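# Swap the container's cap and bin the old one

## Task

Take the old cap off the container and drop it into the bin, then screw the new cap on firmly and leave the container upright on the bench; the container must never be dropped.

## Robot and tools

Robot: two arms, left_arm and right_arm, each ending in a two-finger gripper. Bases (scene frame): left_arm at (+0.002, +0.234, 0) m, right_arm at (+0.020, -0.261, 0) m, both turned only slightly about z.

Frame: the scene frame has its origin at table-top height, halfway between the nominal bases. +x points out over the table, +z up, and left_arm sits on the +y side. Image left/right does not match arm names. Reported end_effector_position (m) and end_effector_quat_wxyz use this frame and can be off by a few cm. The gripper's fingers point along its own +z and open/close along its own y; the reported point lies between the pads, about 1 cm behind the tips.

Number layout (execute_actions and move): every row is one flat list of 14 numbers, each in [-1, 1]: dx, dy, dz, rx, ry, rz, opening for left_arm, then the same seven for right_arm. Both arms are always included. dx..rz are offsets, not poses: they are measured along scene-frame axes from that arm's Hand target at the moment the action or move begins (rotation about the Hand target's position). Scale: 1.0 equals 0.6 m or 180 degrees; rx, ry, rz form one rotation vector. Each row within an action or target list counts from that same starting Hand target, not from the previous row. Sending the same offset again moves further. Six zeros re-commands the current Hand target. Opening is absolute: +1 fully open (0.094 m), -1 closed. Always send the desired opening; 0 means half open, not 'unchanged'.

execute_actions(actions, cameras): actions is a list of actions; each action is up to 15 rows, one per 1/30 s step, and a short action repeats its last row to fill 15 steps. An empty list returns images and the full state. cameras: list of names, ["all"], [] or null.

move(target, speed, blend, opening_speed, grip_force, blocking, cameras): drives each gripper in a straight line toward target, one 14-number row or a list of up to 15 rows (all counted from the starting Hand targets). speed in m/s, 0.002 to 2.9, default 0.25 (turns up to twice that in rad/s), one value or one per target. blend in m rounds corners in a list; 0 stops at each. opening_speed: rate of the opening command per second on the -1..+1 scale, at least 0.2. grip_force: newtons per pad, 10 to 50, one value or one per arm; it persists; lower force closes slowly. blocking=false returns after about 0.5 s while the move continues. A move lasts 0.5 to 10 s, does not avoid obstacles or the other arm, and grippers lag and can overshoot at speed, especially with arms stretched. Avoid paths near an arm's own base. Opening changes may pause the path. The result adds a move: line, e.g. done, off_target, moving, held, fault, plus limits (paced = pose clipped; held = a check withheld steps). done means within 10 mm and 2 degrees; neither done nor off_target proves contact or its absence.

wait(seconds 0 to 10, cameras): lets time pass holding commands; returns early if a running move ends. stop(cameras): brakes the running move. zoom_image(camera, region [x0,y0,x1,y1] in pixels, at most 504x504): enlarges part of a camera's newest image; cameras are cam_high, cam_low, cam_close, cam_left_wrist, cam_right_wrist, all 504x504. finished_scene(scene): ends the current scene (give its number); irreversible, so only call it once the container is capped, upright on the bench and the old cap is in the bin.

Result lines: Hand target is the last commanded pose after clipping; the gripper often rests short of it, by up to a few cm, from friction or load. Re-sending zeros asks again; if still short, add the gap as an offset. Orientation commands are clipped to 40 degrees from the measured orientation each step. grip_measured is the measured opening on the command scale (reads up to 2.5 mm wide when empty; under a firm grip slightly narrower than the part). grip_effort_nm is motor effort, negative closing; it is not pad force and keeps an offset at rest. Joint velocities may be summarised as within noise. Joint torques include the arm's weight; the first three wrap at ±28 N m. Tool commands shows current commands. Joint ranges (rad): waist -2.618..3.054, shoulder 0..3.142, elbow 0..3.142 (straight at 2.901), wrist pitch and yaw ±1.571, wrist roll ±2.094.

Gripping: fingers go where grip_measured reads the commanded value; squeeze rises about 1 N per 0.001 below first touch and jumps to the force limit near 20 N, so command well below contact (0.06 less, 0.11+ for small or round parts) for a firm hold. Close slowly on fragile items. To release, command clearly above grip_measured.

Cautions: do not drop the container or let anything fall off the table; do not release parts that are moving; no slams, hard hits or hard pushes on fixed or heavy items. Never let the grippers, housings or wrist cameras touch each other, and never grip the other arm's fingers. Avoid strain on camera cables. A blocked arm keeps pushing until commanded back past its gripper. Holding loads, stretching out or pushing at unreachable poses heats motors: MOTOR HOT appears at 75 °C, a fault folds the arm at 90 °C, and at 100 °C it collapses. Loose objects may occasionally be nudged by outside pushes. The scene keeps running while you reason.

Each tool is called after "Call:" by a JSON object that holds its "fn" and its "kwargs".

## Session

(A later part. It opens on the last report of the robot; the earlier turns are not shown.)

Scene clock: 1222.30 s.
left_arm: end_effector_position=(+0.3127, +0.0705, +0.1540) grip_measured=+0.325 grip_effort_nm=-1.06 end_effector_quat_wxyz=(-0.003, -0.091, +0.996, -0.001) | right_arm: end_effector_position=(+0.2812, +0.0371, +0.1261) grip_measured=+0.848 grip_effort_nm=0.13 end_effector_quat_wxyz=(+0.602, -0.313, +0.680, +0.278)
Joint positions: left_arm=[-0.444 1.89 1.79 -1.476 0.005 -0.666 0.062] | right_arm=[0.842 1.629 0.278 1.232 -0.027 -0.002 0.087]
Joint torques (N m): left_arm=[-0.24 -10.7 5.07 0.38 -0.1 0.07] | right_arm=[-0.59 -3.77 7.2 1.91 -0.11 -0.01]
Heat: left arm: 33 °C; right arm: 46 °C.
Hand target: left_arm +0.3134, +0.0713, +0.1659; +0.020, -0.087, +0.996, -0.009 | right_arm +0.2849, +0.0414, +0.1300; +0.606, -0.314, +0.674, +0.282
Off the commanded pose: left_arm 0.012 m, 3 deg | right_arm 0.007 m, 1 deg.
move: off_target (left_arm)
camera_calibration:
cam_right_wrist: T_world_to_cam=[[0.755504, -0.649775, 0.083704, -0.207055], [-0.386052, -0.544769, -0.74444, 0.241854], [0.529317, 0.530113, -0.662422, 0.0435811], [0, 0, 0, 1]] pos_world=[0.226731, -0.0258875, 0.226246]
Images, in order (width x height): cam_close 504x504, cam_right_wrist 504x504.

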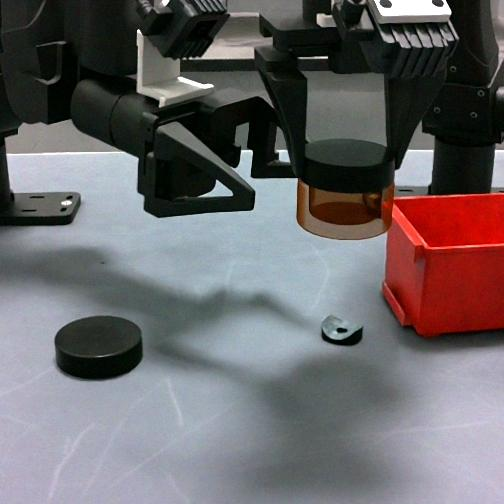

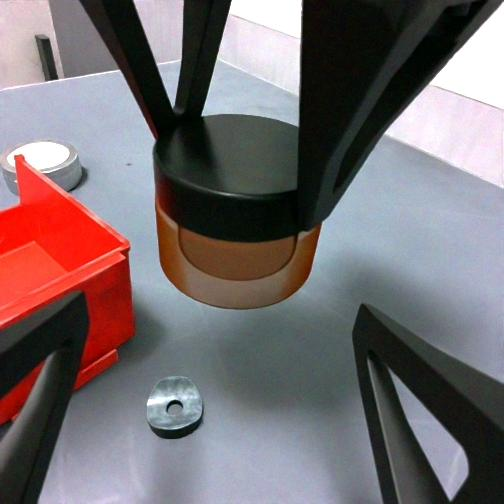

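Call:
{"fn": "move", "kwargs": {"target": [0,0,0,0,0,0,0.2, 0.0513,0.0515,-0.005,0.0276,-0.0233,0,0.85], "speed": 0.08, "cameras": ["cam_high","cam_close","cam_right_wrist","cam_left_wrist"]}}

Scene clock: 1308.13 s.
left_arm: end_effector_position=(+0.3127, +0.0705, +0.1540) grip_measured=+0.325 grip_effort_nm=-1.06 end_effector_quat_wxyz=(-0.003, -0.091, +0.996, -0.001) | right_arm: end_effector_position=(+0.3124, +0.0691, +0.1259) grip_measured=+0.848 grip_effort_nm=0.13 end_effector_quat_wxyz=(+0.641, -0.297, +0.643, +0.295)
Joint positions: left_arm=[-0.444 1.89 1.79 -1.476 0.005 -0.666 0.062] | right_arm=[0.835 1.923 0.431 1.488 -0.035 -0.002 0.087]
Joint torques (N m): left_arm=[-0.23 -10.71 5.08 0.38 -0.1 0.07] | right_arm=[-0.72 -5.26 6.05 1.92 -0.13 0.04]
Heat: left arm: 33 °C; right arm: 49 °C.
Hand target: left_arm +0.3134, +0.0713, +0.1659; +0.020, -0.087, +0.996, -0.009 | right_arm +0.3155, +0.0724, +0.1271; +0.643, -0.298, +0.638, +0.300
Off the commanded pose: left_arm 0.012 m, 3 deg | right_arm 0.005 m, 1 deg.
move: off_target (left_arm)
camera_calibration:
cam_left_wrist: T_world_to_cam=[[0.295368, -0.954804, 0.0332587, -0.0404845], [-0.801749, -0.228788, 0.552137, 0.204671], [-0.519573, -0.189749, -0.83309, 0.42928], [0, 0, 0, 1]] pos_world=[0.399095, 0.0896269, 0.245969]
cam_right_wrist: T_world_to_cam=[[0.749437, -0.656488, 0.0858336, -0.207808], [-0.32518, -0.47791, -0.816003, 0.256564], [0.576717, 0.583631, -0.57164, -0.0199335], [0, 0, 0, 1]] pos_world=[0.250664, -0.00217523, 0.215799]
Images, in order (width x height): cam_high 504x504, cam_close 504x504, cam_left_wrist 504x504, cam_right_wrist 504x504.

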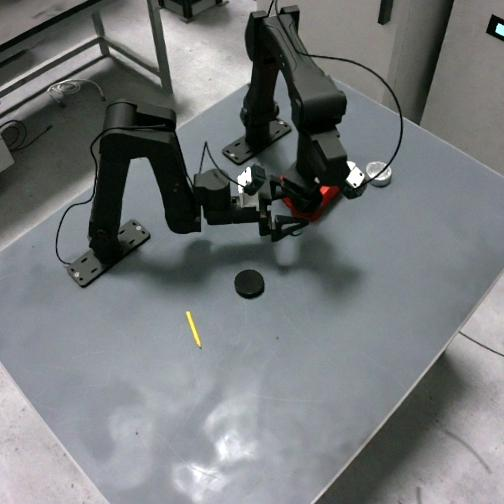

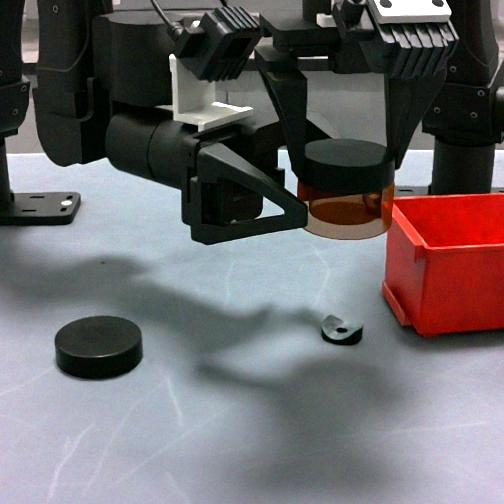

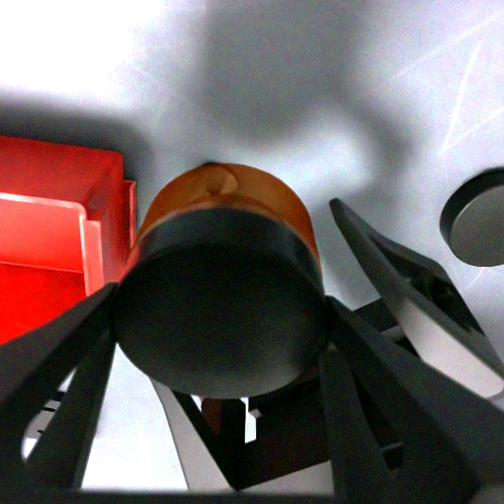

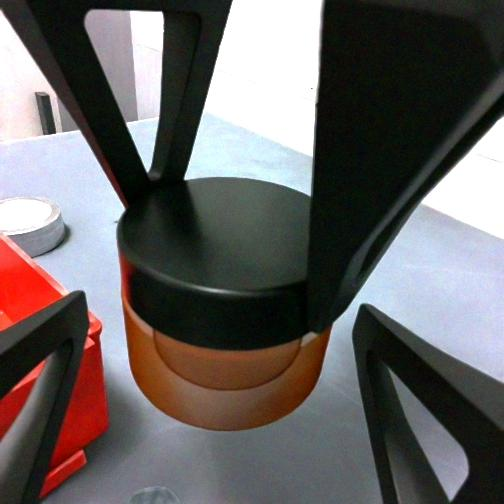

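Call:
{"fn": "move", "kwargs": {"target": [0,0,0,0,0,0,0.2, 0,0,0,0,0,0,0.2], "opening_speed": 0.4, "cameras": ["cam_close","cam_right_wrist"]}}

Scene clock: 1338.90 s.
left_arm: end_effector_position=(+0.3129, +0.0703, +0.1540) grip_measured=+0.325 grip_effort_nm=-1.06 end_effector_quat_wxyz=(-0.003, -0.091, +0.996, -0.001) | right_arm: end_effector_position=(+0.3124, +0.0691, +0.1260) grip_measured=+0.357 grip_effort_nm=-1.02 end_effector_quat_wxyz=(+0.641, -0.298, +0.643, +0.295)
Joint positions: left_arm=[-0.444 1.89 1.79 -1.475 0.005 -0.666 0.062] | right_arm=[0.835 1.923 0.431 1.489 -0.036 -0.002 0.064]
Joint torques (N m): left_arm=[-0.23 -10.71 5.09 0.37 -0.1 0.07] | right_arm=[-0.62 -5.26 6.15 1.9 -0.1 0.03]
Heat: left arm: 33 °C; right arm: 47 °C.
Hand target: left_arm +0.3135, +0.0712, +0.1659; +0.020, -0.087, +0.996, -0.009 | right_arm +0.3156, +0.0723, +0.1271; +0.643, -0.298, +0.638, +0.300
Off the commanded pose: left_arm 0.012 m, 3 deg | right_arm 0.005 m, 1 deg.
move: off_target (left_arm)
camera_calibration:
cam_right_wrist: T_world_to_cam=[[0.749647, -0.656242, 0.0858809, -0.207796], [-0.324807, -0.47785, -0.816186, 0.256477], [0.576654, 0.583957, -0.571371, -0.0199177], [0, 0, 0, 1]] pos_world=[0.250565, -0.00217606, 0.215798]
Images, in order (width x height): cam_close 504x504, cam_right_wrist 504x504.

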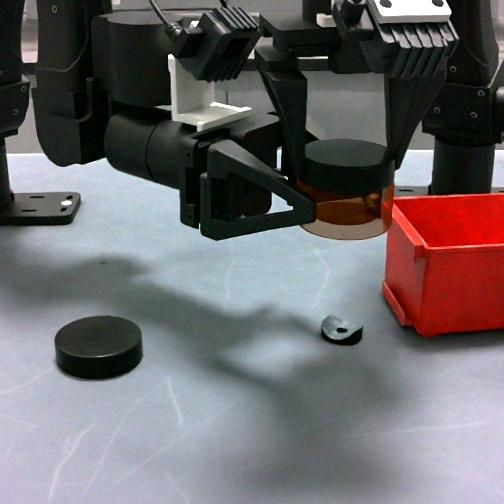

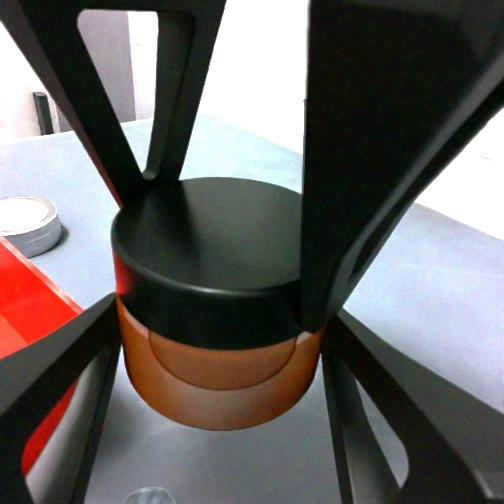

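Call:
{"fn": "move", "kwargs": {"target": [0,0,0,-0.0173,0.006,0.4163,0.2, 0,0,0,0,0,0,0.2], "speed": 0.25, "cameras": ["cam_close","cam_right_wrist","cam_left_wrist"]}}

Scene clock: 1364.47 s.
left_arm: end_effector_position=(+0.3125, +0.0701, +0.1547) grip_measured=+0.325 grip_effort_nm=-1.06 end_effector_quat_wxyz=(+0.004, +0.670, -0.742, +0.000) | right_arm: end_effector_position=(+0.3106, +0.0706, +0.1259) grip_measured=+0.357 grip_effort_nm=-1.02 end_effector_quat_wxyz=(+0.639, -0.303, +0.640, +0.301)
Joint positions: left_arm=[-0.444 1.888 1.79 -1.476 0.007 -1.953 0.062] | right_arm=[0.833 1.924 0.431 1.49 -0.054 -0.002 0.064]
Joint torques (N m): left_arm=[-0.18 -10.55 5.11 0.38 -0.11 -0.21] | right_arm=[-0.47 -5.35 6.11 1.91 0.03 0.04]
Heat: left arm: 33 °C; right arm: 47 °C.
Hand target: left_arm +0.3135, +0.0712, +0.1659; +0.010, -0.676, +0.737, -0.019 | right_arm +0.3156, +0.0723, +0.1270; +0.643, -0.298, +0.638, +0.300
Off the commanded pose: left_arm 0.011 m, 3 deg | right_arm 0.005 m, 1 deg.
move: off_target (left_arm)
camera_calibration:
cam_left_wrist: T_world_to_cam=[[0.999492, 0.0154973, 0.0278665, -0.327999], [-0.00240585, -0.834802, 0.550546, -0.00294558], [0.0317949, -0.550333, -0.83434, 0.282865], [0, 0, 0, 1]] pos_world=[0.318831, 0.158294, 0.246768]
cam_right_wrist: T_world_to_cam=[[0.760348, -0.643827, 0.0857764, -0.209617], [-0.316745, -0.482841, -0.816418, 0.25444], [0.567048, 0.593592, -0.571056, -0.0175339], [0, 0, 0, 1]] pos_world=[0.249917, -0.00169507, 0.215697]
Images, in order (width x height): cam_close 504x504, cam_left_wrist 504x504, cam_right_wrist 504x504.

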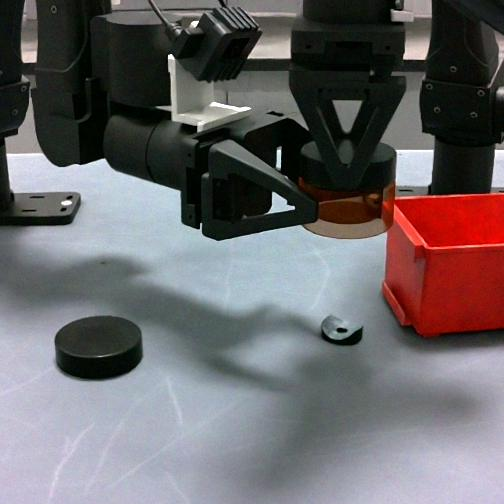

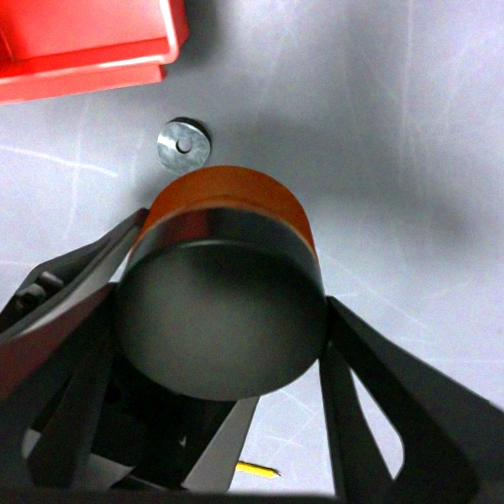

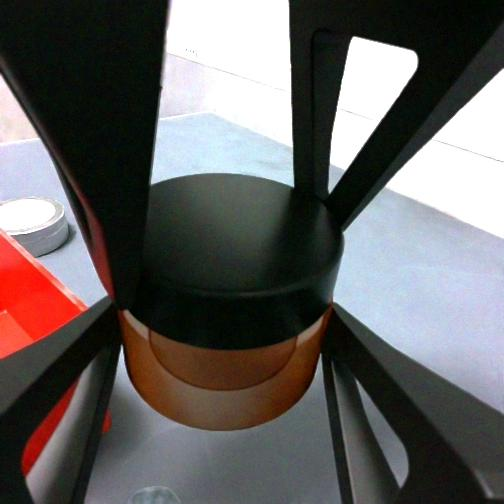

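Call:
{"fn": "move", "kwargs": {"target": [[0,0,-0.01,0,0,0,0.6, 0,0,0,0,0,0,0.2],[0,0,-0.01,0.0177,-0.0061,-0.427,0.2, 0,0,0,0,0,0,0.2],[0,0,-0.01,0,0,0,0.2, 0,0,0,0,0,0,0.2]], "speed": [0.3,0.45,0.3], "opening_speed": 1.0, "cameras": ["cam_close","cam_right_wrist"]}}

Scene clock: 1413.33 s.
left_arm: end_effector_position=(+0.3132, +0.0722, +0.1517) grip_measured=+0.317 grip_effort_nm=-1.06 end_effector_quat_wxyz=(-0.003, +0.664, -0.747, +0.001) | right_arm: end_effector_position=(+0.3116, +0.0697, +0.1183) grip_measured=+0.357 grip_effort_nm=-1.02 end_effector_quat_wxyz=(+0.633, -0.309, +0.648, +0.291)
Joint positions: left_arm=[-0.444 1.878 1.766 -1.455 -0.005 -1.938 0.062] | right_arm=[0.832 1.93 0.431 1.471 -0.049 -0.016 0.064]
Joint torques (N m): left_arm=[-0.17 -10.02 4.85 0.44 0 -0.38] | right_arm=[-0.32 -6.01 5.96 2.08 0.01 0.14]
Heat: left arm: 33 °C; right arm: 49 °C.
Hand target: left_arm +0.3135, +0.0713, +0.1598; +0.010, -0.676, +0.737, -0.019 | right_arm +0.3156, +0.0724, +0.1271; +0.643, -0.298, +0.638, +0.300
Off the commanded pose: left_arm 0.008 m, 3 deg | right_arm 0.010 m, 2 deg.
move: off_target (left_arm)
camera_calibration:
cam_right_wrist: T_world_to_cam=[[0.756947, -0.645999, 0.0985683, -0.210652], [-0.325416, -0.503434, -0.800411, 0.250332], [0.566688, 0.573794, -0.591292, -0.0179934], [0, 0, 0, 1]] pos_world=[0.251112, 0.000268906, 0.210493]
Images, in order (width x height): cam_close 504x504, cam_right_wrist 504x504.

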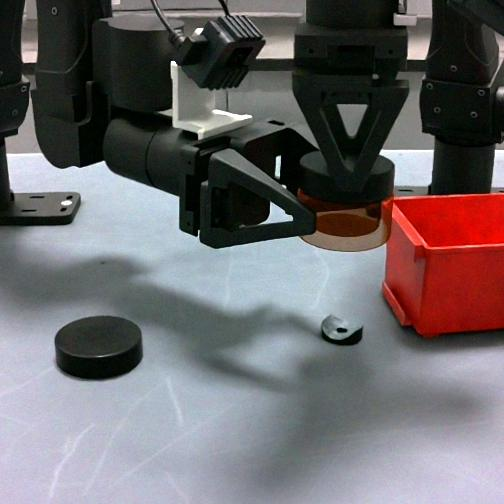

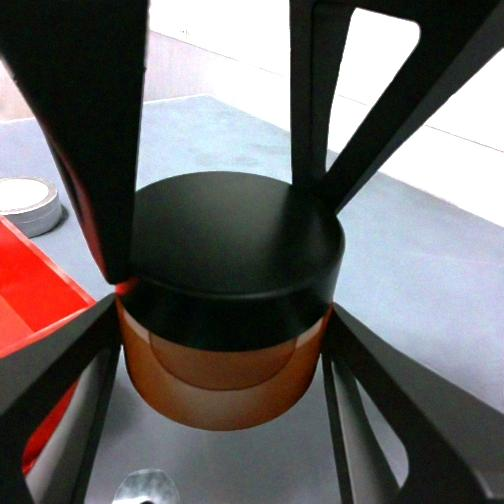

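Call:
{"fn": "move", "kwargs": {"target": [[0,0,-0.009,0,0,0,0.6, 0,0,0,0,0,0,0.2],[0,0,-0.009,0.0177,-0.0061,-0.427,0.2, 0,0,0,0,0,0,0.2],[0,0,-0.009,0,0,0,0.2, 0,0,0,0,0,0,0.2]], "speed": [0.3,0.5,0.35], "opening_speed": 1.0, "cameras": ["cam_close","cam_right_wrist"]}}

Scene clock: 1445.13 s.
left_arm: end_effector_position=(+0.3132, +0.0716, +0.1458) grip_measured=+0.326 grip_effort_nm=-1.06 end_effector_quat_wxyz=(-0.002, +0.661, -0.750, +0.001) | right_arm: end_effector_position=(+0.3116, +0.0697, +0.1174) grip_measured=+0.357 grip_effort_nm=-1.02 end_effector_quat_wxyz=(+0.632, -0.308, +0.649, +0.291)
Joint positions: left_arm=[-0.444 1.877 1.74 -1.431 -0.003 -1.93 0.062] | right_arm=[0.831 1.93 0.431 1.467 -0.05 -0.013 0.064]
Joint torques (N m): left_arm=[-0.13 -10.17 4.89 0.43 -0.02 -0.47] | right_arm=[-0.36 -5.96 6.01 2.14 0.03 0.15]
Heat: left arm: 33 °C; right arm: 50 °C.
Hand target: left_arm +0.3135, +0.0713, +0.1545; +0.010, -0.676, +0.737, -0.019 | right_arm +0.3156, +0.0723, +0.1271; +0.643, -0.298, +0.638, +0.300
Off the commanded pose: left_arm 0.009 m, 3 deg | right_arm 0.011 m, 2 deg.
move: off_target (left_arm, right_arm)
camera_calibration:
cam_right_wrist: T_world_to_cam=[[0.757545, -0.645668, 0.0961137, -0.210474], [-0.328548, -0.504349, -0.798554, 0.250441], [0.564075, 0.573363, -0.5942, -0.0173665], [0, 0, 0, 1]] pos_world=[0.251521, 0.00037071, 0.2099]
Images, in order (width x height): cam_close 504x504, cam_right_wrist 504x504.

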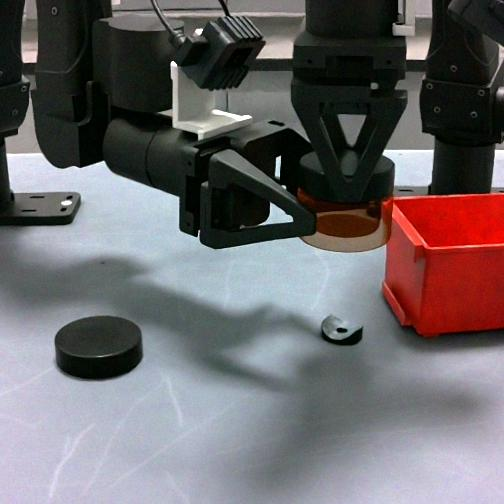

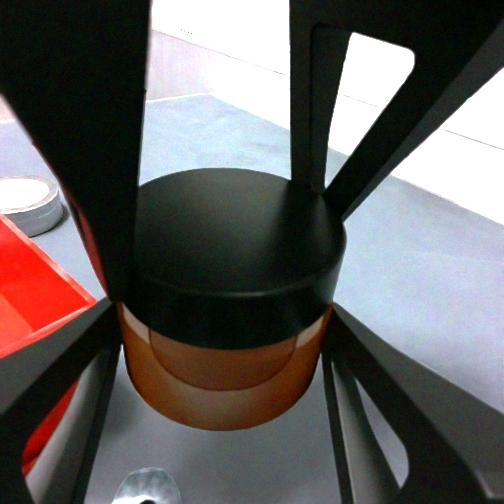

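Call:
{"fn": "zoom_image", "kwargs": {"camera": "cam_right_wrist", "region": [90, 150, 370, 430]}}

Scaled by 1.800 from the camera's 504x504 image, which has a finer 720x720 frame.

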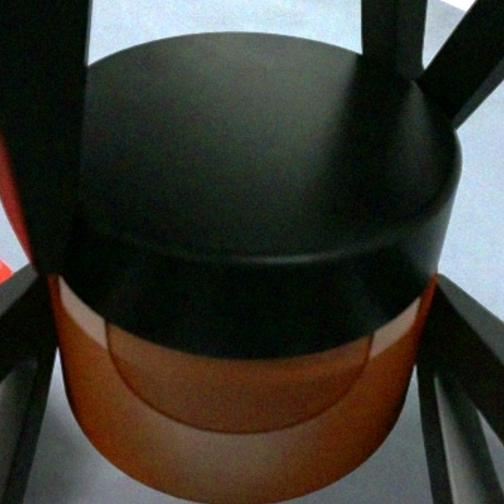

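Call:
{"fn": "zoom_image", "kwargs": {"camera": "cam_close", "region": [270, 120, 430, 270]}}

Call:
{"fn": "wait", "kwargs": {"seconds": 0, "cameras": ["cam_left_wrist","cam_right_wrist"]}}

Call:
{"fn": "zoom_image", "kwargs": {"camera": "cam_left_wrist", "region": [80, 140, 360, 420]}}

Scaled by 3.150 from the camera's 504x504 image, which has a finer 720x720 frame.

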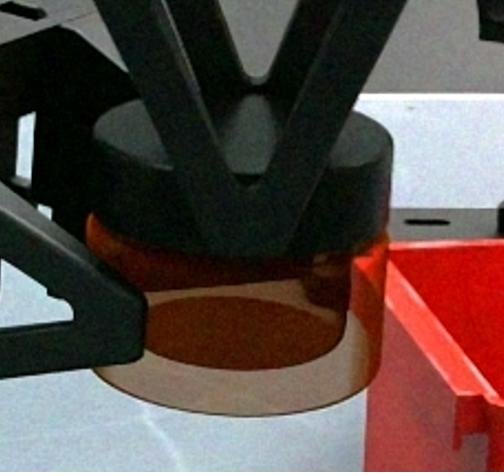

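Scene clock: 1471.20 s.
left_arm: end_effector_position=(+0.3132, +0.0716, +0.1458) grip_measured=+0.326 grip_effort_nm=-1.06 end_effector_quat_wxyz=(-0.002, +0.661, -0.750, +0.001) | right_arm: end_effector_position=(+0.3116, +0.0697, +0.1174) grip_measured=+0.357 grip_effort_nm=-1.02 end_effector_quat_wxyz=(+0.632, -0.308, +0.649, +0.291)
Joint positions: left_arm=[-0.444 1.877 1.74 -1.431 -0.003 -1.93 0.062] | right_arm=[0.831 1.93 0.431 1.467 -0.05 -0.013 0.064]
Joint torques (N m): left_arm=[-0.16 -10.13 4.88 0.41 -0.02 -0.45] | right_arm=[-0.28 -6 5.97 2.16 0.05 0.16]
Heat: left arm: 33 °C; right arm: 50 °C.
Hand target: left_arm +0.3135, +0.0713, +0.1545; +0.010, -0.676, +0.737, -0.019 | right_arm +0.3156, +0.0723, +0.1271; +0.643, -0.298, +0.638, +0.300
Tool commands: left_gripper/opening=+0.2 right_gripper/opening=+0.2
Off the commanded pose: left_arm 0.009 m, 3 deg | right_arm 0.011 m, 2 deg.
camera_calibration:
cam_left_wrist: T_world_to_cam=[[0.999256, -0.00793154, 0.0377521, -0.328241], [-0.0272662, -0.837504, 0.545751, 0.0118295], [0.0272889, -0.546374, -0.837097, 0.277792], [0, 0, 0, 1]] pos_world=[0.320739, 0.159082, 0.238475]
cam_right_wrist: T_world_to_cam=[[0.757545, -0.645668, 0.0961137, -0.210474], [-0.328548, -0.504349, -0.798554, 0.250441], [0.564075, 0.573363, -0.5942, -0.0173665], [0, 0, 0, 1]] pos_world=[0.251521, 0.00037071, 0.2099]
Images, in order (width x height): cam_left_wrist 504x504, cam_right_wrist 504x504.

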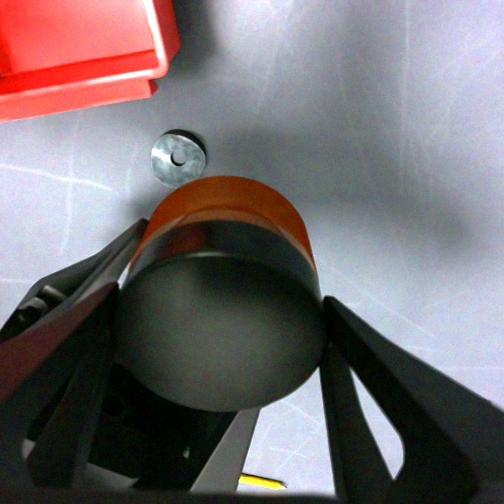

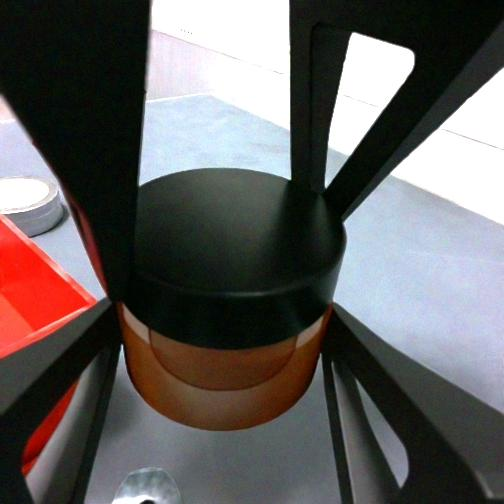

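Scaled by 1.800 from the camera's 504x504 image, which has a finer 720x720 frame.

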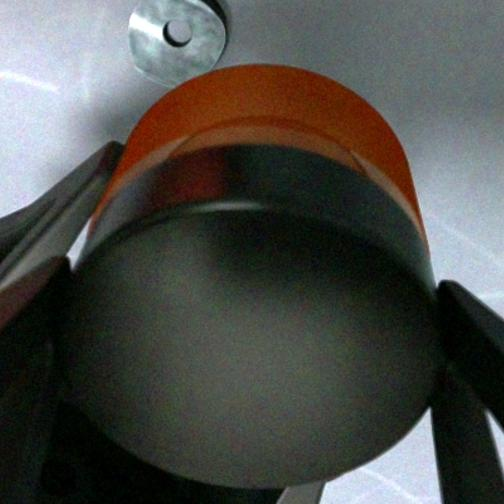

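Call:
{"fn": "move", "kwargs": {"target": [[0,0,0,0,0,0,0.6, 0,0,0,0,0,0,0.2],[0,0,0,0.0177,-0.0061,-0.427,0.2, 0,0,0,0,0,0,0.2],[0,0,0,0,0,0,0.2, 0,0,0,0,0,0,0.2]], "speed": [0.3,0.5,0.35], "opening_speed": 1.0, "cameras": ["cam_close"]}}

Call:
{"fn": "zoom_image", "kwargs": {"camera": "cam_close", "region": [270, 120, 430, 270]}}

Scene clock: 1503.93 s.
left_arm: end_effector_position=(+0.3123, +0.0721, +0.1458) grip_measured=+0.324 grip_effort_nm=-1.06 end_effector_quat_wxyz=(+0.001, -0.655, +0.756, +0.001) | right_arm: end_effector_position=(+0.3109, +0.0702, +0.1169) grip_measured=+0.357 grip_effort_nm=-1.02 end_effector_quat_wxyz=(+0.630, -0.309, +0.649, +0.294)
Joint positions: left_arm=[-0.444 1.877 1.74 -1.435 -0.003 -1.912 0.062] | right_arm=[0.831 1.93 0.431 1.465 -0.055 -0.01 0.064]
Joint torques (N m): left_arm=[-0.13 -10.1 4.92 0.44 -0.01 -0.65] | right_arm=[-0.34 -5.93 6.05 2.16 0.09 0.13]
Motor temperatures (°C): left_arm=[25 34 32 28 26 26 28] | right_arm=[28 33 33 50 27 26 33]
Heat: left arm: 34 °C; right arm: 50 °C.
Hand target: left_arm +0.3135, +0.0713, +0.1545; +0.010, -0.676, +0.737, -0.019 | right_arm +0.3156, +0.0723, +0.1271; +0.643, -0.298, +0.638, +0.300
Off the commanded pose: left_arm 0.009 m, 4 deg | right_arm 0.011 m, 3 deg.
move: off_target (left_arm, right_arm)
Images, in order (width x height): cam_close 504x504.

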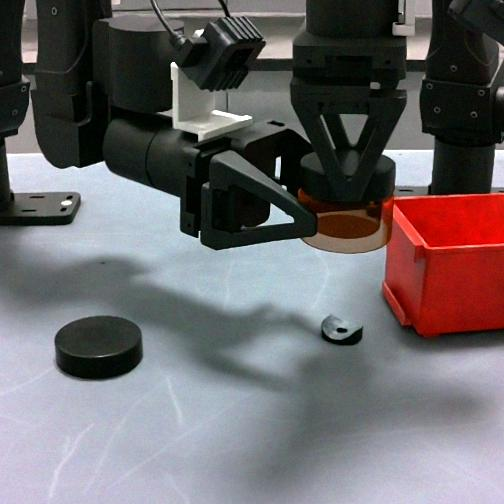

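Scaled by 3.150 from the camera's 504x504 image, which has a finer 720x720 frame.

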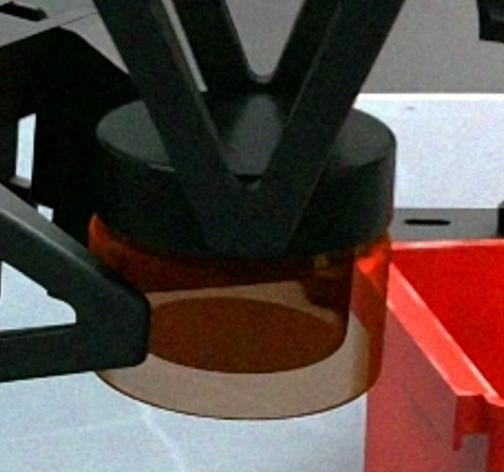

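Call:
{"fn": "move", "kwargs": {"target": [[0,0,0.002,0,0,0,0.6, 0,0,0,0,0,0,0.2],[0,0,0.002,0.0177,-0.0061,-0.427,0.2, 0,0,0,0,0,0,0.2],[0,0,0.002,0,0,0,0.2, 0,0,0,0,0,0,0.2]], "speed": [0.3,0.5,0.35], "opening_speed": 1.0, "cameras": ["cam_close","cam_right_wrist"]}}

Call:
{"fn": "zoom_image", "kwargs": {"camera": "cam_close", "region": [270, 120, 430, 270]}}

Scene clock: 1523.90 s.
left_arm: end_effector_position=(+0.3147, +0.0707, +0.1458) grip_measured=+0.323 grip_effort_nm=-1.06 end_effector_quat_wxyz=(-0.003, +0.673, -0.740, +0.005) | right_arm: end_effector_position=(+0.3122, +0.0691, +0.1158) grip_measured=+0.357 grip_effort_nm=-1.02 end_effector_quat_wxyz=(+0.629, -0.306, +0.653, +0.291)
Joint positions: left_arm=[-0.444 1.877 1.74 -1.424 -0.002 -1.96 0.062] | right_arm=[0.831 1.93 0.431 1.461 -0.046 -0.007 0.064]
Joint torques (N m): left_arm=[-0.21 -10.15 5.18 0.32 -0.04 -0.1] | right_arm=[-0.24 -6 5.9 2.17 -0.04 0.07]
Heat: left arm: 34 °C; right arm: 51 °C.
Hand target: left_arm +0.3135, +0.0713, +0.1557; +0.010, -0.676, +0.737, -0.019 | right_arm +0.3156, +0.0723, +0.1271; +0.643, -0.298, +0.638, +0.300
Off the commanded pose: left_arm 0.010 m, 2 deg | right_arm 0.012 m, 3 deg.
move: off_target (right_arm)
camera_calibration:
cam_right_wrist: T_world_to_cam=[[0.755542, -0.648946, 0.0895833, -0.209611], [-0.338139, -0.503443, -0.795115, 0.251605], [0.561086, 0.570451, -0.599806, -0.0165384], [0, 0, 0, 1]] pos_world=[0.252727, 0.000076966, 0.208913]
Images, in order (width x height): cam_close 504x504, cam_right_wrist 504x504.

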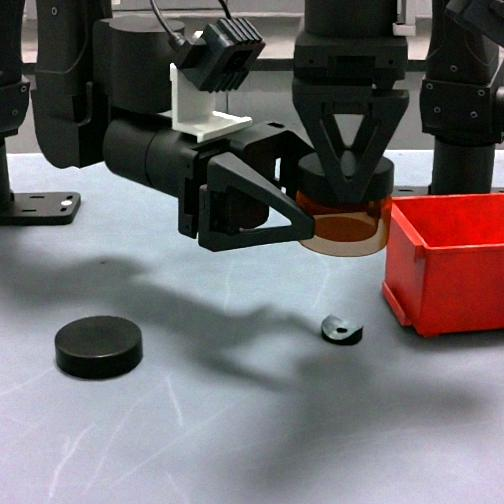

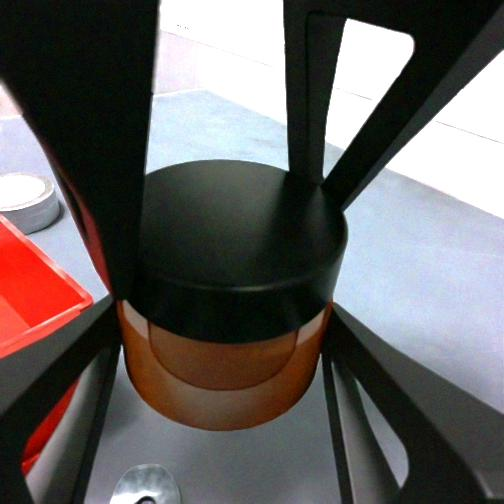

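Scaled by 3.150 from the camera's 504x504 image, which has a finer 720x720 frame.

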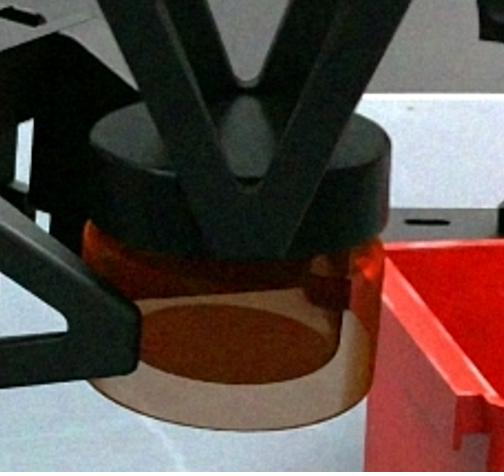

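Call:
{"fn": "move", "kwargs": {"target": [0,0,0.0167,0,0,0,0.2, 0,0,0,0,0,0,0.2], "speed": 0.05, "cameras": ["cam_close","cam_right_wrist"]}}

Scene clock: 1540.27 s.
left_arm: end_effector_position=(+0.3141, +0.0710, +0.1488) grip_measured=+0.323 grip_effort_nm=-1.06 end_effector_quat_wxyz=(-0.002, +0.674, -0.739, +0.004) | right_arm: end_effector_position=(+0.3122, +0.0691, +0.1164) grip_measured=+0.357 grip_effort_nm=-1.03 end_effector_quat_wxyz=(+0.630, -0.306, +0.652, +0.291)
Joint positions: left_arm=[-0.444 1.877 1.752 -1.437 -0.002 -1.963 0.062] | right_arm=[0.831 1.93 0.431 1.463 -0.046 -0.007 0.064]
Joint torques (N m): left_arm=[-0.2 -9.83 7.61 0.07 -0.04 -0.07] | right_arm=[-0.29 -5.94 6.04 2.14 -0.01 0.05]
Heat: left arm: 34 °C; right arm: 52 °C.
Hand target: left_arm +0.3135, +0.0713, +0.1657; +0.010, -0.676, +0.737, -0.019 | right_arm +0.3156, +0.0723, +0.1271; +0.643, -0.298, +0.638, +0.300
Off the commanded pose: left_arm 0.017 m, 2 deg | right_arm 0.012 m, 3 deg.
move: off_target (left_arm, right_arm)
camera_calibration:
cam_right_wrist: T_world_to_cam=[[0.755352, -0.64916, 0.089639, -0.209523], [-0.336959, -0.502063, -0.796487, 0.251786], [0.562052, 0.571423, -0.597974, -0.0167567], [0, 0, 0, 1]] pos_world=[0.252523, -0.0000265322, 0.209306]
Images, in order (width x height): cam_close 504x504, cam_right_wrist 504x504.

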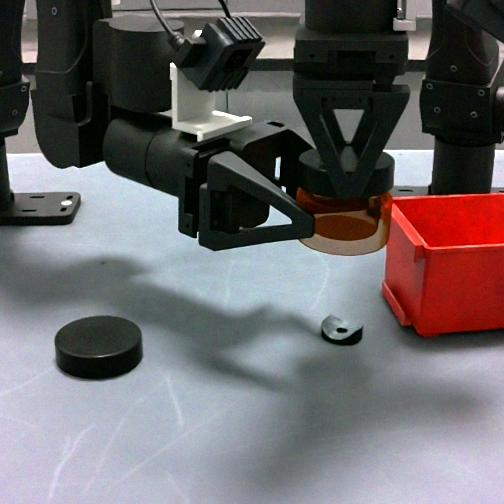

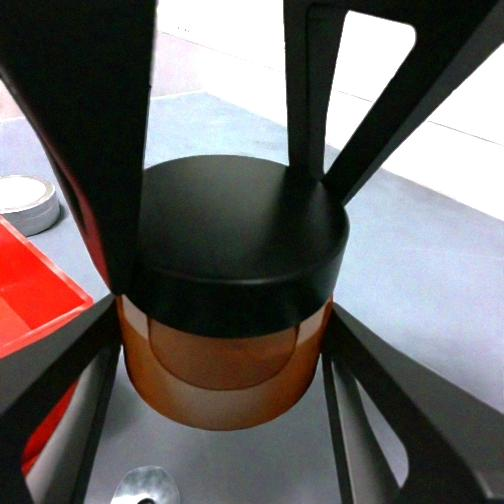

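Call:
{"fn": "move", "kwargs": {"target": [0,0,0.025,0,0,0,0.2, 0,0,0,0,0,0,0.2], "speed": 0.05, "cameras": ["cam_close","cam_right_wrist","cam_left_wrist"]}}

Scene clock: 1551.93 s.
left_arm: end_effector_position=(+0.3151, +0.0705, +0.1690) grip_measured=+0.323 grip_effort_nm=-1.06 end_effector_quat_wxyz=(-0.005, +0.674, -0.739, +0.012) | right_arm: end_effector_position=(+0.3122, +0.0691, +0.1166) grip_measured=+0.357 grip_effort_nm=-1.02 end_effector_quat_wxyz=(+0.630, -0.305, +0.652, +0.291)
Joint positions: left_arm=[-0.444 1.877 1.833 -1.501 -0.002 -1.964 0.062] | right_arm=[0.831 1.93 0.431 1.464 -0.046 -0.007 0.064]
Joint torques (N m): left_arm=[-0.2 -8.72 7.46 0.11 -0.04 -0.07] | right_arm=[-0.27 -6.08 5.87 2.17 -0.03 0.11]
Heat: left arm: 34 °C; right arm: 52 °C.
Hand target: left_arm +0.3135, +0.0713, +0.1807; +0.010, -0.676, +0.737, -0.019 | right_arm +0.3156, +0.0723, +0.1271; +0.643, -0.298, +0.638, +0.300
Off the commanded pose: left_arm 0.012 m, 1 deg | right_arm 0.012 m, 3 deg.
move: off_target (left_arm, right_arm)
camera_calibration:
cam_left_wrist: T_world_to_cam=[[0.998009, 0.02686, 0.057065, -0.336336], [-0.00935314, -0.831748, 0.555074, -0.0092244], [0.062373, -0.554503, -0.829841, 0.28483], [0, 0, 0, 1]] pos_world=[0.317815, 0.159301, 0.260677]
cam_right_wrist: T_world_to_cam=[[0.755353, -0.649213, 0.0892428, -0.209515], [-0.336785, -0.501402, -0.796977, 0.251871], [0.562154, 0.571943, -0.597381, -0.0167901], [0, 0, 0, 1]] pos_world=[0.252523, -0.000128336, 0.209403]
Images, in order (width x height): cam_close 504x504, cam_left_wrist 504x504, cam_right_wrist 504x504.

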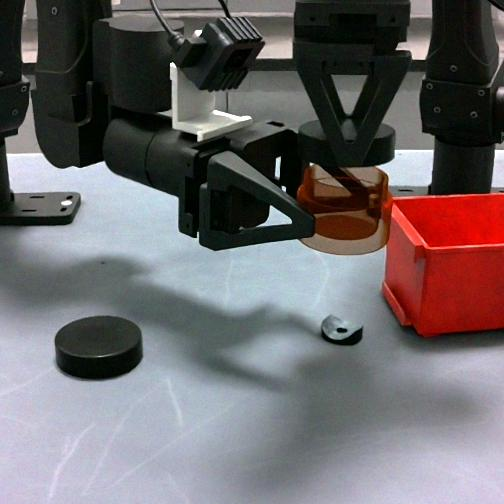

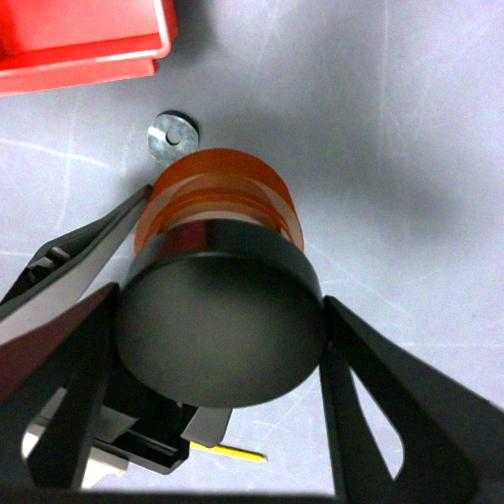

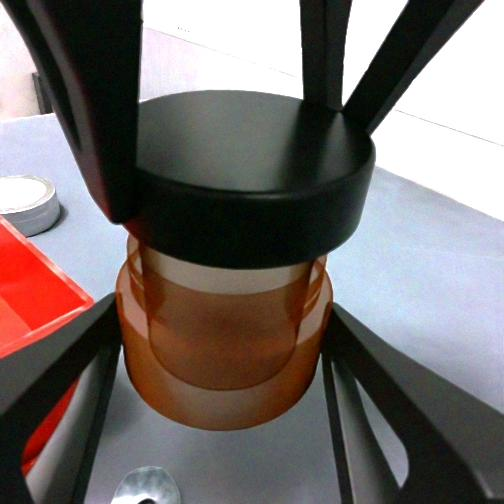

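Call:
{"fn": "move", "kwargs": {"target": [[-0.1,0.1333,0,0,0,0,0.2, 0,0,0,0,0,0,0.2],[-0.1475,0.1895,-0.0178,0.0124,0.0079,-0.4169,0.2, 0,0,0,0,0,0,0.2]], "speed": [0.15,0.25], "blend": [0.03,0], "cameras": ["cam_high","cam_close","cam_left_wrist","cam_right_wrist"]}}

Scene clock: 1599.13 s.
left_arm: end_effector_position=(+0.2296, +0.1808, +0.1670) grip_measured=+0.324 grip_effort_nm=-1.06 end_effector_quat_wxyz=(-0.004, -0.088, +0.996, -0.003) | right_arm: end_effector_position=(+0.3122, +0.0691, +0.1166) grip_measured=+0.357 grip_effort_nm=-1.02 end_effector_quat_wxyz=(+0.630, -0.305, +0.652, +0.291)
Joint positions: left_arm=[-0.187 1.443 1.35 -1.485 0.008 -0.403 0.062] | right_arm=[0.831 1.93 0.431 1.464 -0.046 -0.007 0.064]
Joint torques (N m): left_arm=[0.54 -5.97 4.88 0.17 -0.06 0.12] | right_arm=[-0.31 -5.91 5.94 2.16 -0.02 0.09]
Heat: left arm: 34 °C; right arm: 52 °C.
Hand target: left_arm +0.2250, +0.1850, +0.1700; +0.000, -0.087, +0.996, +0.000 | right_arm +0.3156, +0.0723, +0.1271; +0.643, -0.298, +0.638, +0.300
Off the commanded pose: left_arm 0.007 m, 1 deg | right_arm 0.012 m, 3 deg.
move: off_target (right_arm)
camera_calibration:
cam_left_wrist: T_world_to_cam=[[0.289304, -0.95653, 0.0367934, 0.0900867], [-0.802181, -0.221289, 0.554561, 0.154577], [-0.522312, -0.189952, -0.83133, 0.418253], [0, 0, 0, 1]] pos_world=[0.316394, 0.199825, 0.258669]
cam_right_wrist: T_world_to_cam=[[0.755353, -0.649213, 0.0892428, -0.209515], [-0.336785, -0.501402, -0.796977, 0.251871], [0.562154, 0.571943, -0.597381, -0.0167901], [0, 0, 0, 1]] pos_world=[0.252523, -0.000128336, 0.209403]
Images, in order (width x height): cam_high 504x504, cam_close 504x504, cam_left_wrist 504x504, cam_right_wrist 504x504.

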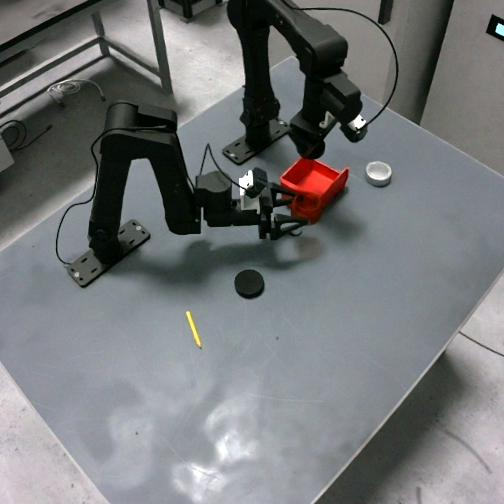

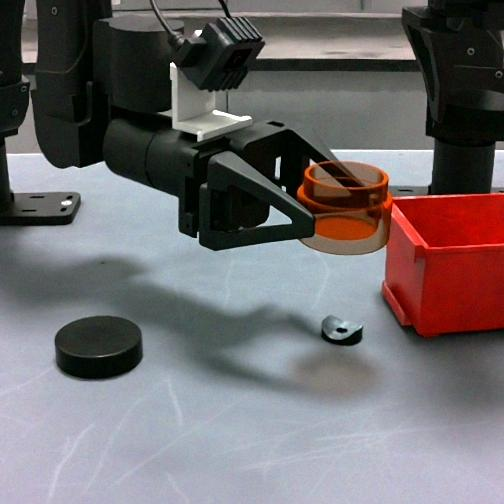

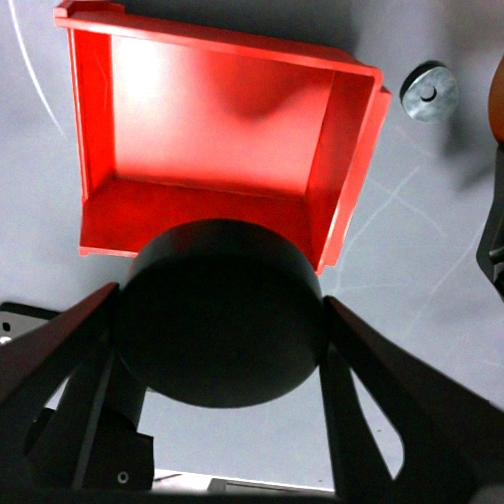

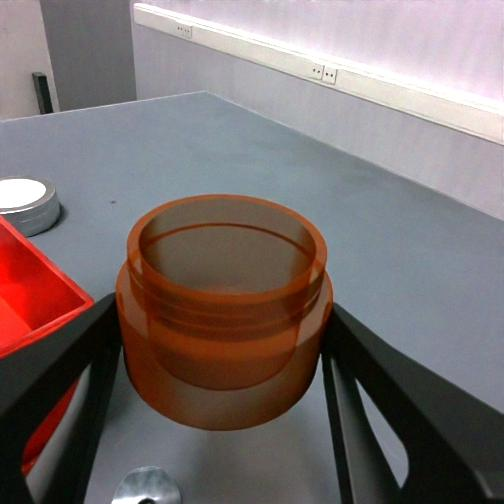

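Call:
{"fn": "move", "kwargs": {"target": [[0.0267,0.0025,-0.095,0,0,0.2111,0.2, 0,0,0,0,0,0,0.2],[0.0267,0.0025,-0.238,0,0,0.2111,0.2, 0,0,0,0,0,0,0.2]], "speed": [0.2,0.12], "blend": [0.01,0], "cameras": ["cam_high","cam_close","cam_left_wrist"]}}

Scene clock: 1680.33 s.
left_arm: end_effector_position=(+0.2424, +0.1832, +0.0342) grip_measured=+0.324 grip_effort_nm=-1.06 end_effector_quat_wxyz=(+0.003, -0.400, +0.916, -0.007) | right_arm: end_effector_position=(+0.3122, +0.0691, +0.1166) grip_measured=+0.357 grip_effort_nm=-1.02 end_effector_quat_wxyz=(+0.630, -0.305, +0.652, +0.291)
Joint positions: left_arm=[-0.165 1.533 0.895 -0.919 0.008 -1.03 0.062] | right_arm=[0.831 1.93 0.431 1.464 -0.046 -0.007 0.064]
Joint torques (N m): left_arm=[0.47 -3.47 4.33 0.48 -0.07 -0.07] | right_arm=[-0.25 -5.97 6.05 2.15 0.02 0.08]
Motor temperatures (°C): left_arm=[25 29 33 28 26 26 28] | right_arm=[28 34 33 53 26 26 35]
Heat: left arm: 33 °C; right arm: 53 °C.
Hand target: left_arm +0.2410, +0.1865, +0.0272; +0.000, -0.407, +0.914, +0.000 | right_arm +0.3156, +0.0723, +0.1271; +0.643, -0.298, +0.638, +0.300
Off the commanded pose: left_arm 0.008 m, 1 deg | right_arm 0.012 m, 3 deg.
move: off_target (right_arm)
camera_calibration:
cam_left_wrist: T_world_to_cam=[[0.807453, -0.587882, 0.0491287, -0.0999517], [-0.514138, -0.660432, 0.547259, 0.24981], [-0.289278, -0.467145, -0.83552, 0.309362], [0, 0, 0, 1]] pos_world=[0.298634, 0.250739, 0.126678]
Images, in order (width x height): cam_high 504x504, cam_close 504x504, cam_left_wrist 504x504.

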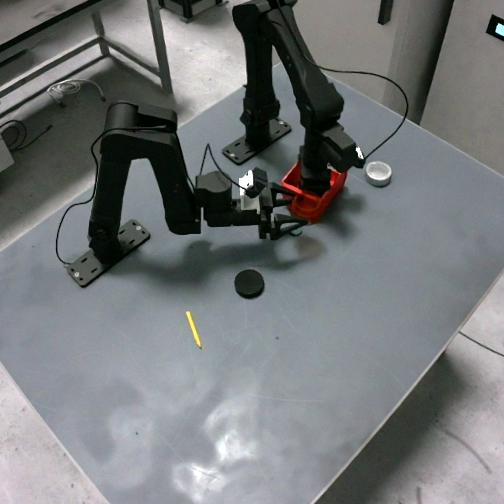

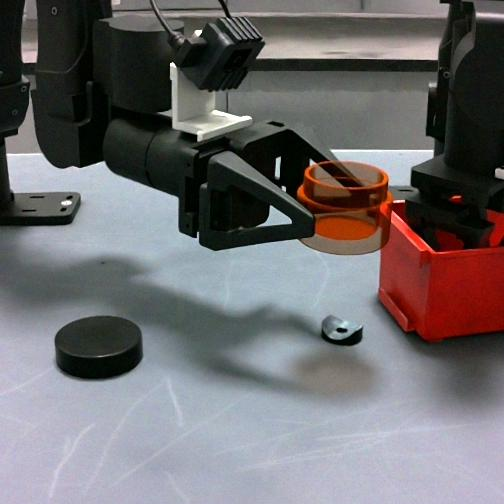

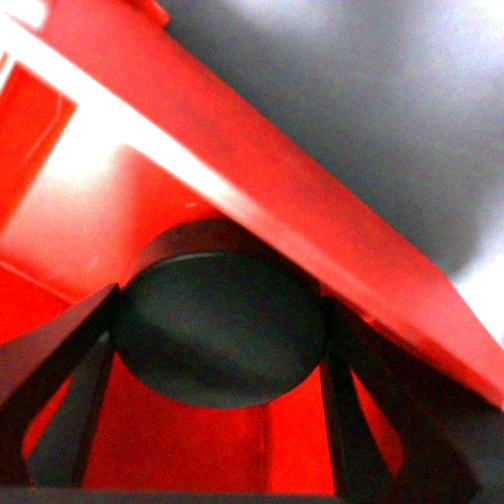

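Call:
{"fn": "move", "kwargs": {"target": [-0.0135,0.0122,0,0,0,0,0.2, 0,0,0,0,0,0,0.2], "speed": 0.06, "cameras": ["cam_close","cam_left_wrist"]}}

Scene clock: 1690.27 s.
left_arm: end_effector_position=(+0.2352, +0.1890, +0.0270) grip_measured=+0.324 grip_effort_nm=-1.06 end_effector_quat_wxyz=(-0.004, -0.405, +0.914, -0.005) | right_arm: end_effector_position=(+0.3122, +0.0691, +0.1166) grip_measured=+0.357 grip_effort_nm=-1.02 end_effector_quat_wxyz=(+0.630, -0.305, +0.652, +0.291)
Joint positions: left_arm=[-0.143 1.527 0.859 -0.903 0.013 -1.019 0.062] | right_arm=[0.831 1.93 0.431 1.464 -0.046 -0.007 0.064]
Joint torques (N m): left_arm=[0.61 -5.42 4.37 0.26 -0.12 0.08] | right_arm=[-0.25 -6.05 5.98 2.14 0.01 0.09]
Heat: left arm: 33 °C; right arm: 53 °C.
Hand target: left_arm +0.2329, +0.1939, +0.0272; +0.000, -0.407, +0.914, +0.000 | right_arm +0.3156, +0.0723, +0.1271; +0.643, -0.298, +0.638, +0.300
Off the commanded pose: left_arm 0.005 m, 1 deg | right_arm 0.012 m, 3 deg.
move: off_target (right_arm)
camera_calibration:
cam_left_wrist: T_world_to_cam=[[0.814722, -0.578575, 0.0384514, -0.0936142], [-0.498242, -0.664595, 0.556838, 0.250686], [-0.296618, -0.472826, -0.829731, 0.306678], [0, 0, 0, 1]] pos_world=[0.292139, 0.257448, 0.118468]
Images, in order (width x height): cam_close 504x504, cam_left_wrist 504x504.

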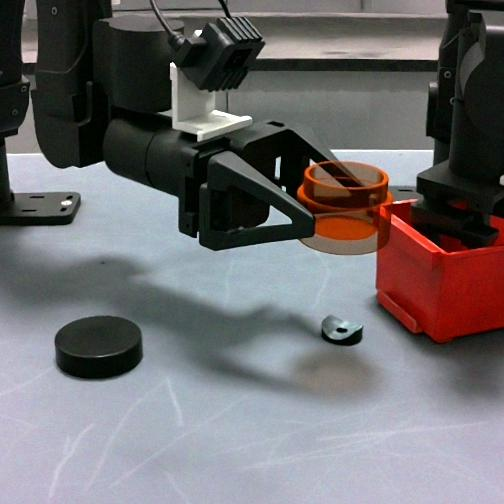

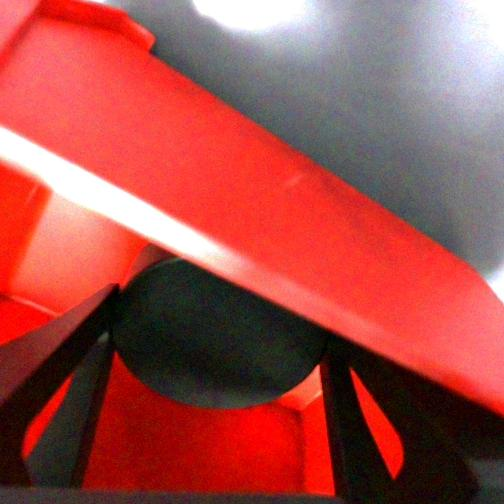

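Call:
{"fn": "move", "kwargs": {"target": [0,0,0,0,0,0,0.43, 0,0,0,0,0,0,0.2], "opening_speed": 0.4, "cameras": ["cam_close","cam_left_wrist"]}}

Scene clock: 1705.30 s.
left_arm: end_effector_position=(+0.2352, +0.1890, +0.0270) grip_measured=+0.428 grip_effort_nm=0.08 end_effector_quat_wxyz=(-0.004, -0.405, +0.914, -0.005) | right_arm: end_effector_position=(+0.3122, +0.0691, +0.1166) grip_measured=+0.357 grip_effort_nm=-1.02 end_effector_quat_wxyz=(+0.630, -0.305, +0.652, +0.291)
Joint positions: left_arm=[-0.143 1.527 0.859 -0.903 0.013 -1.018 0.067] | right_arm=[0.831 1.93 0.431 1.464 -0.046 -0.007 0.064]
Joint torques (N m): left_arm=[0.59 -5.42 4.37 0.26 -0.11 0.07] | right_arm=[-0.28 -5.97 5.89 2.11 -0.02 0.11]
Heat: left arm: 33 °C; right arm: 53 °C.
Hand target: left_arm +0.2329, +0.1939, +0.0272; +0.000, -0.407, +0.914, +0.000 | right_arm +0.3156, +0.0723, +0.1271; +0.643, -0.298, +0.638, +0.300
Off the commanded pose: left_arm 0.005 m, 1 deg | right_arm 0.012 m, 3 deg.
move: off_target (right_arm)
camera_calibration:
cam_left_wrist: T_world_to_cam=[[0.814103, -0.579448, 0.0384126, -0.0932859], [-0.498952, -0.664098, 0.556794, 0.250821], [-0.297124, -0.472454, -0.829762, 0.306764], [0, 0, 0, 1]] pos_world=[0.292239, 0.257447, 0.118468]
Images, in order (width x height): cam_close 504x504, cam_left_wrist 504x504.

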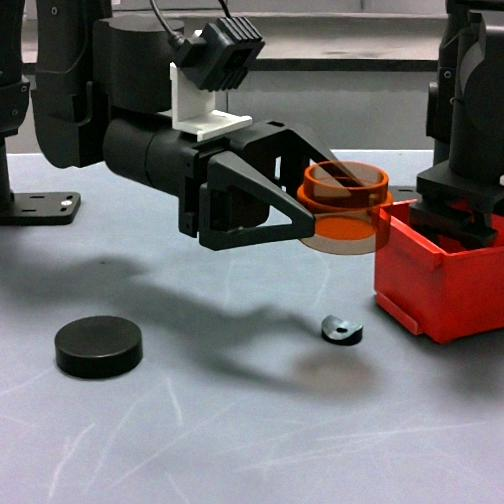

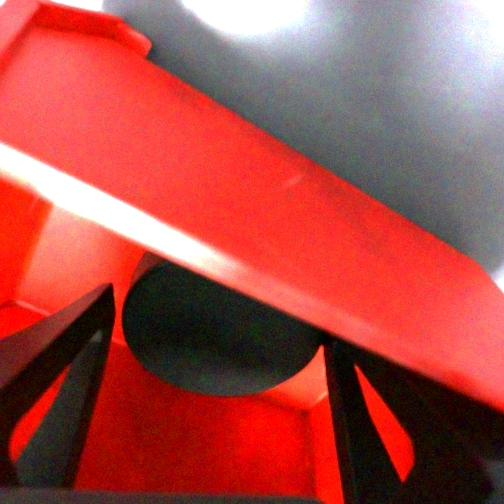

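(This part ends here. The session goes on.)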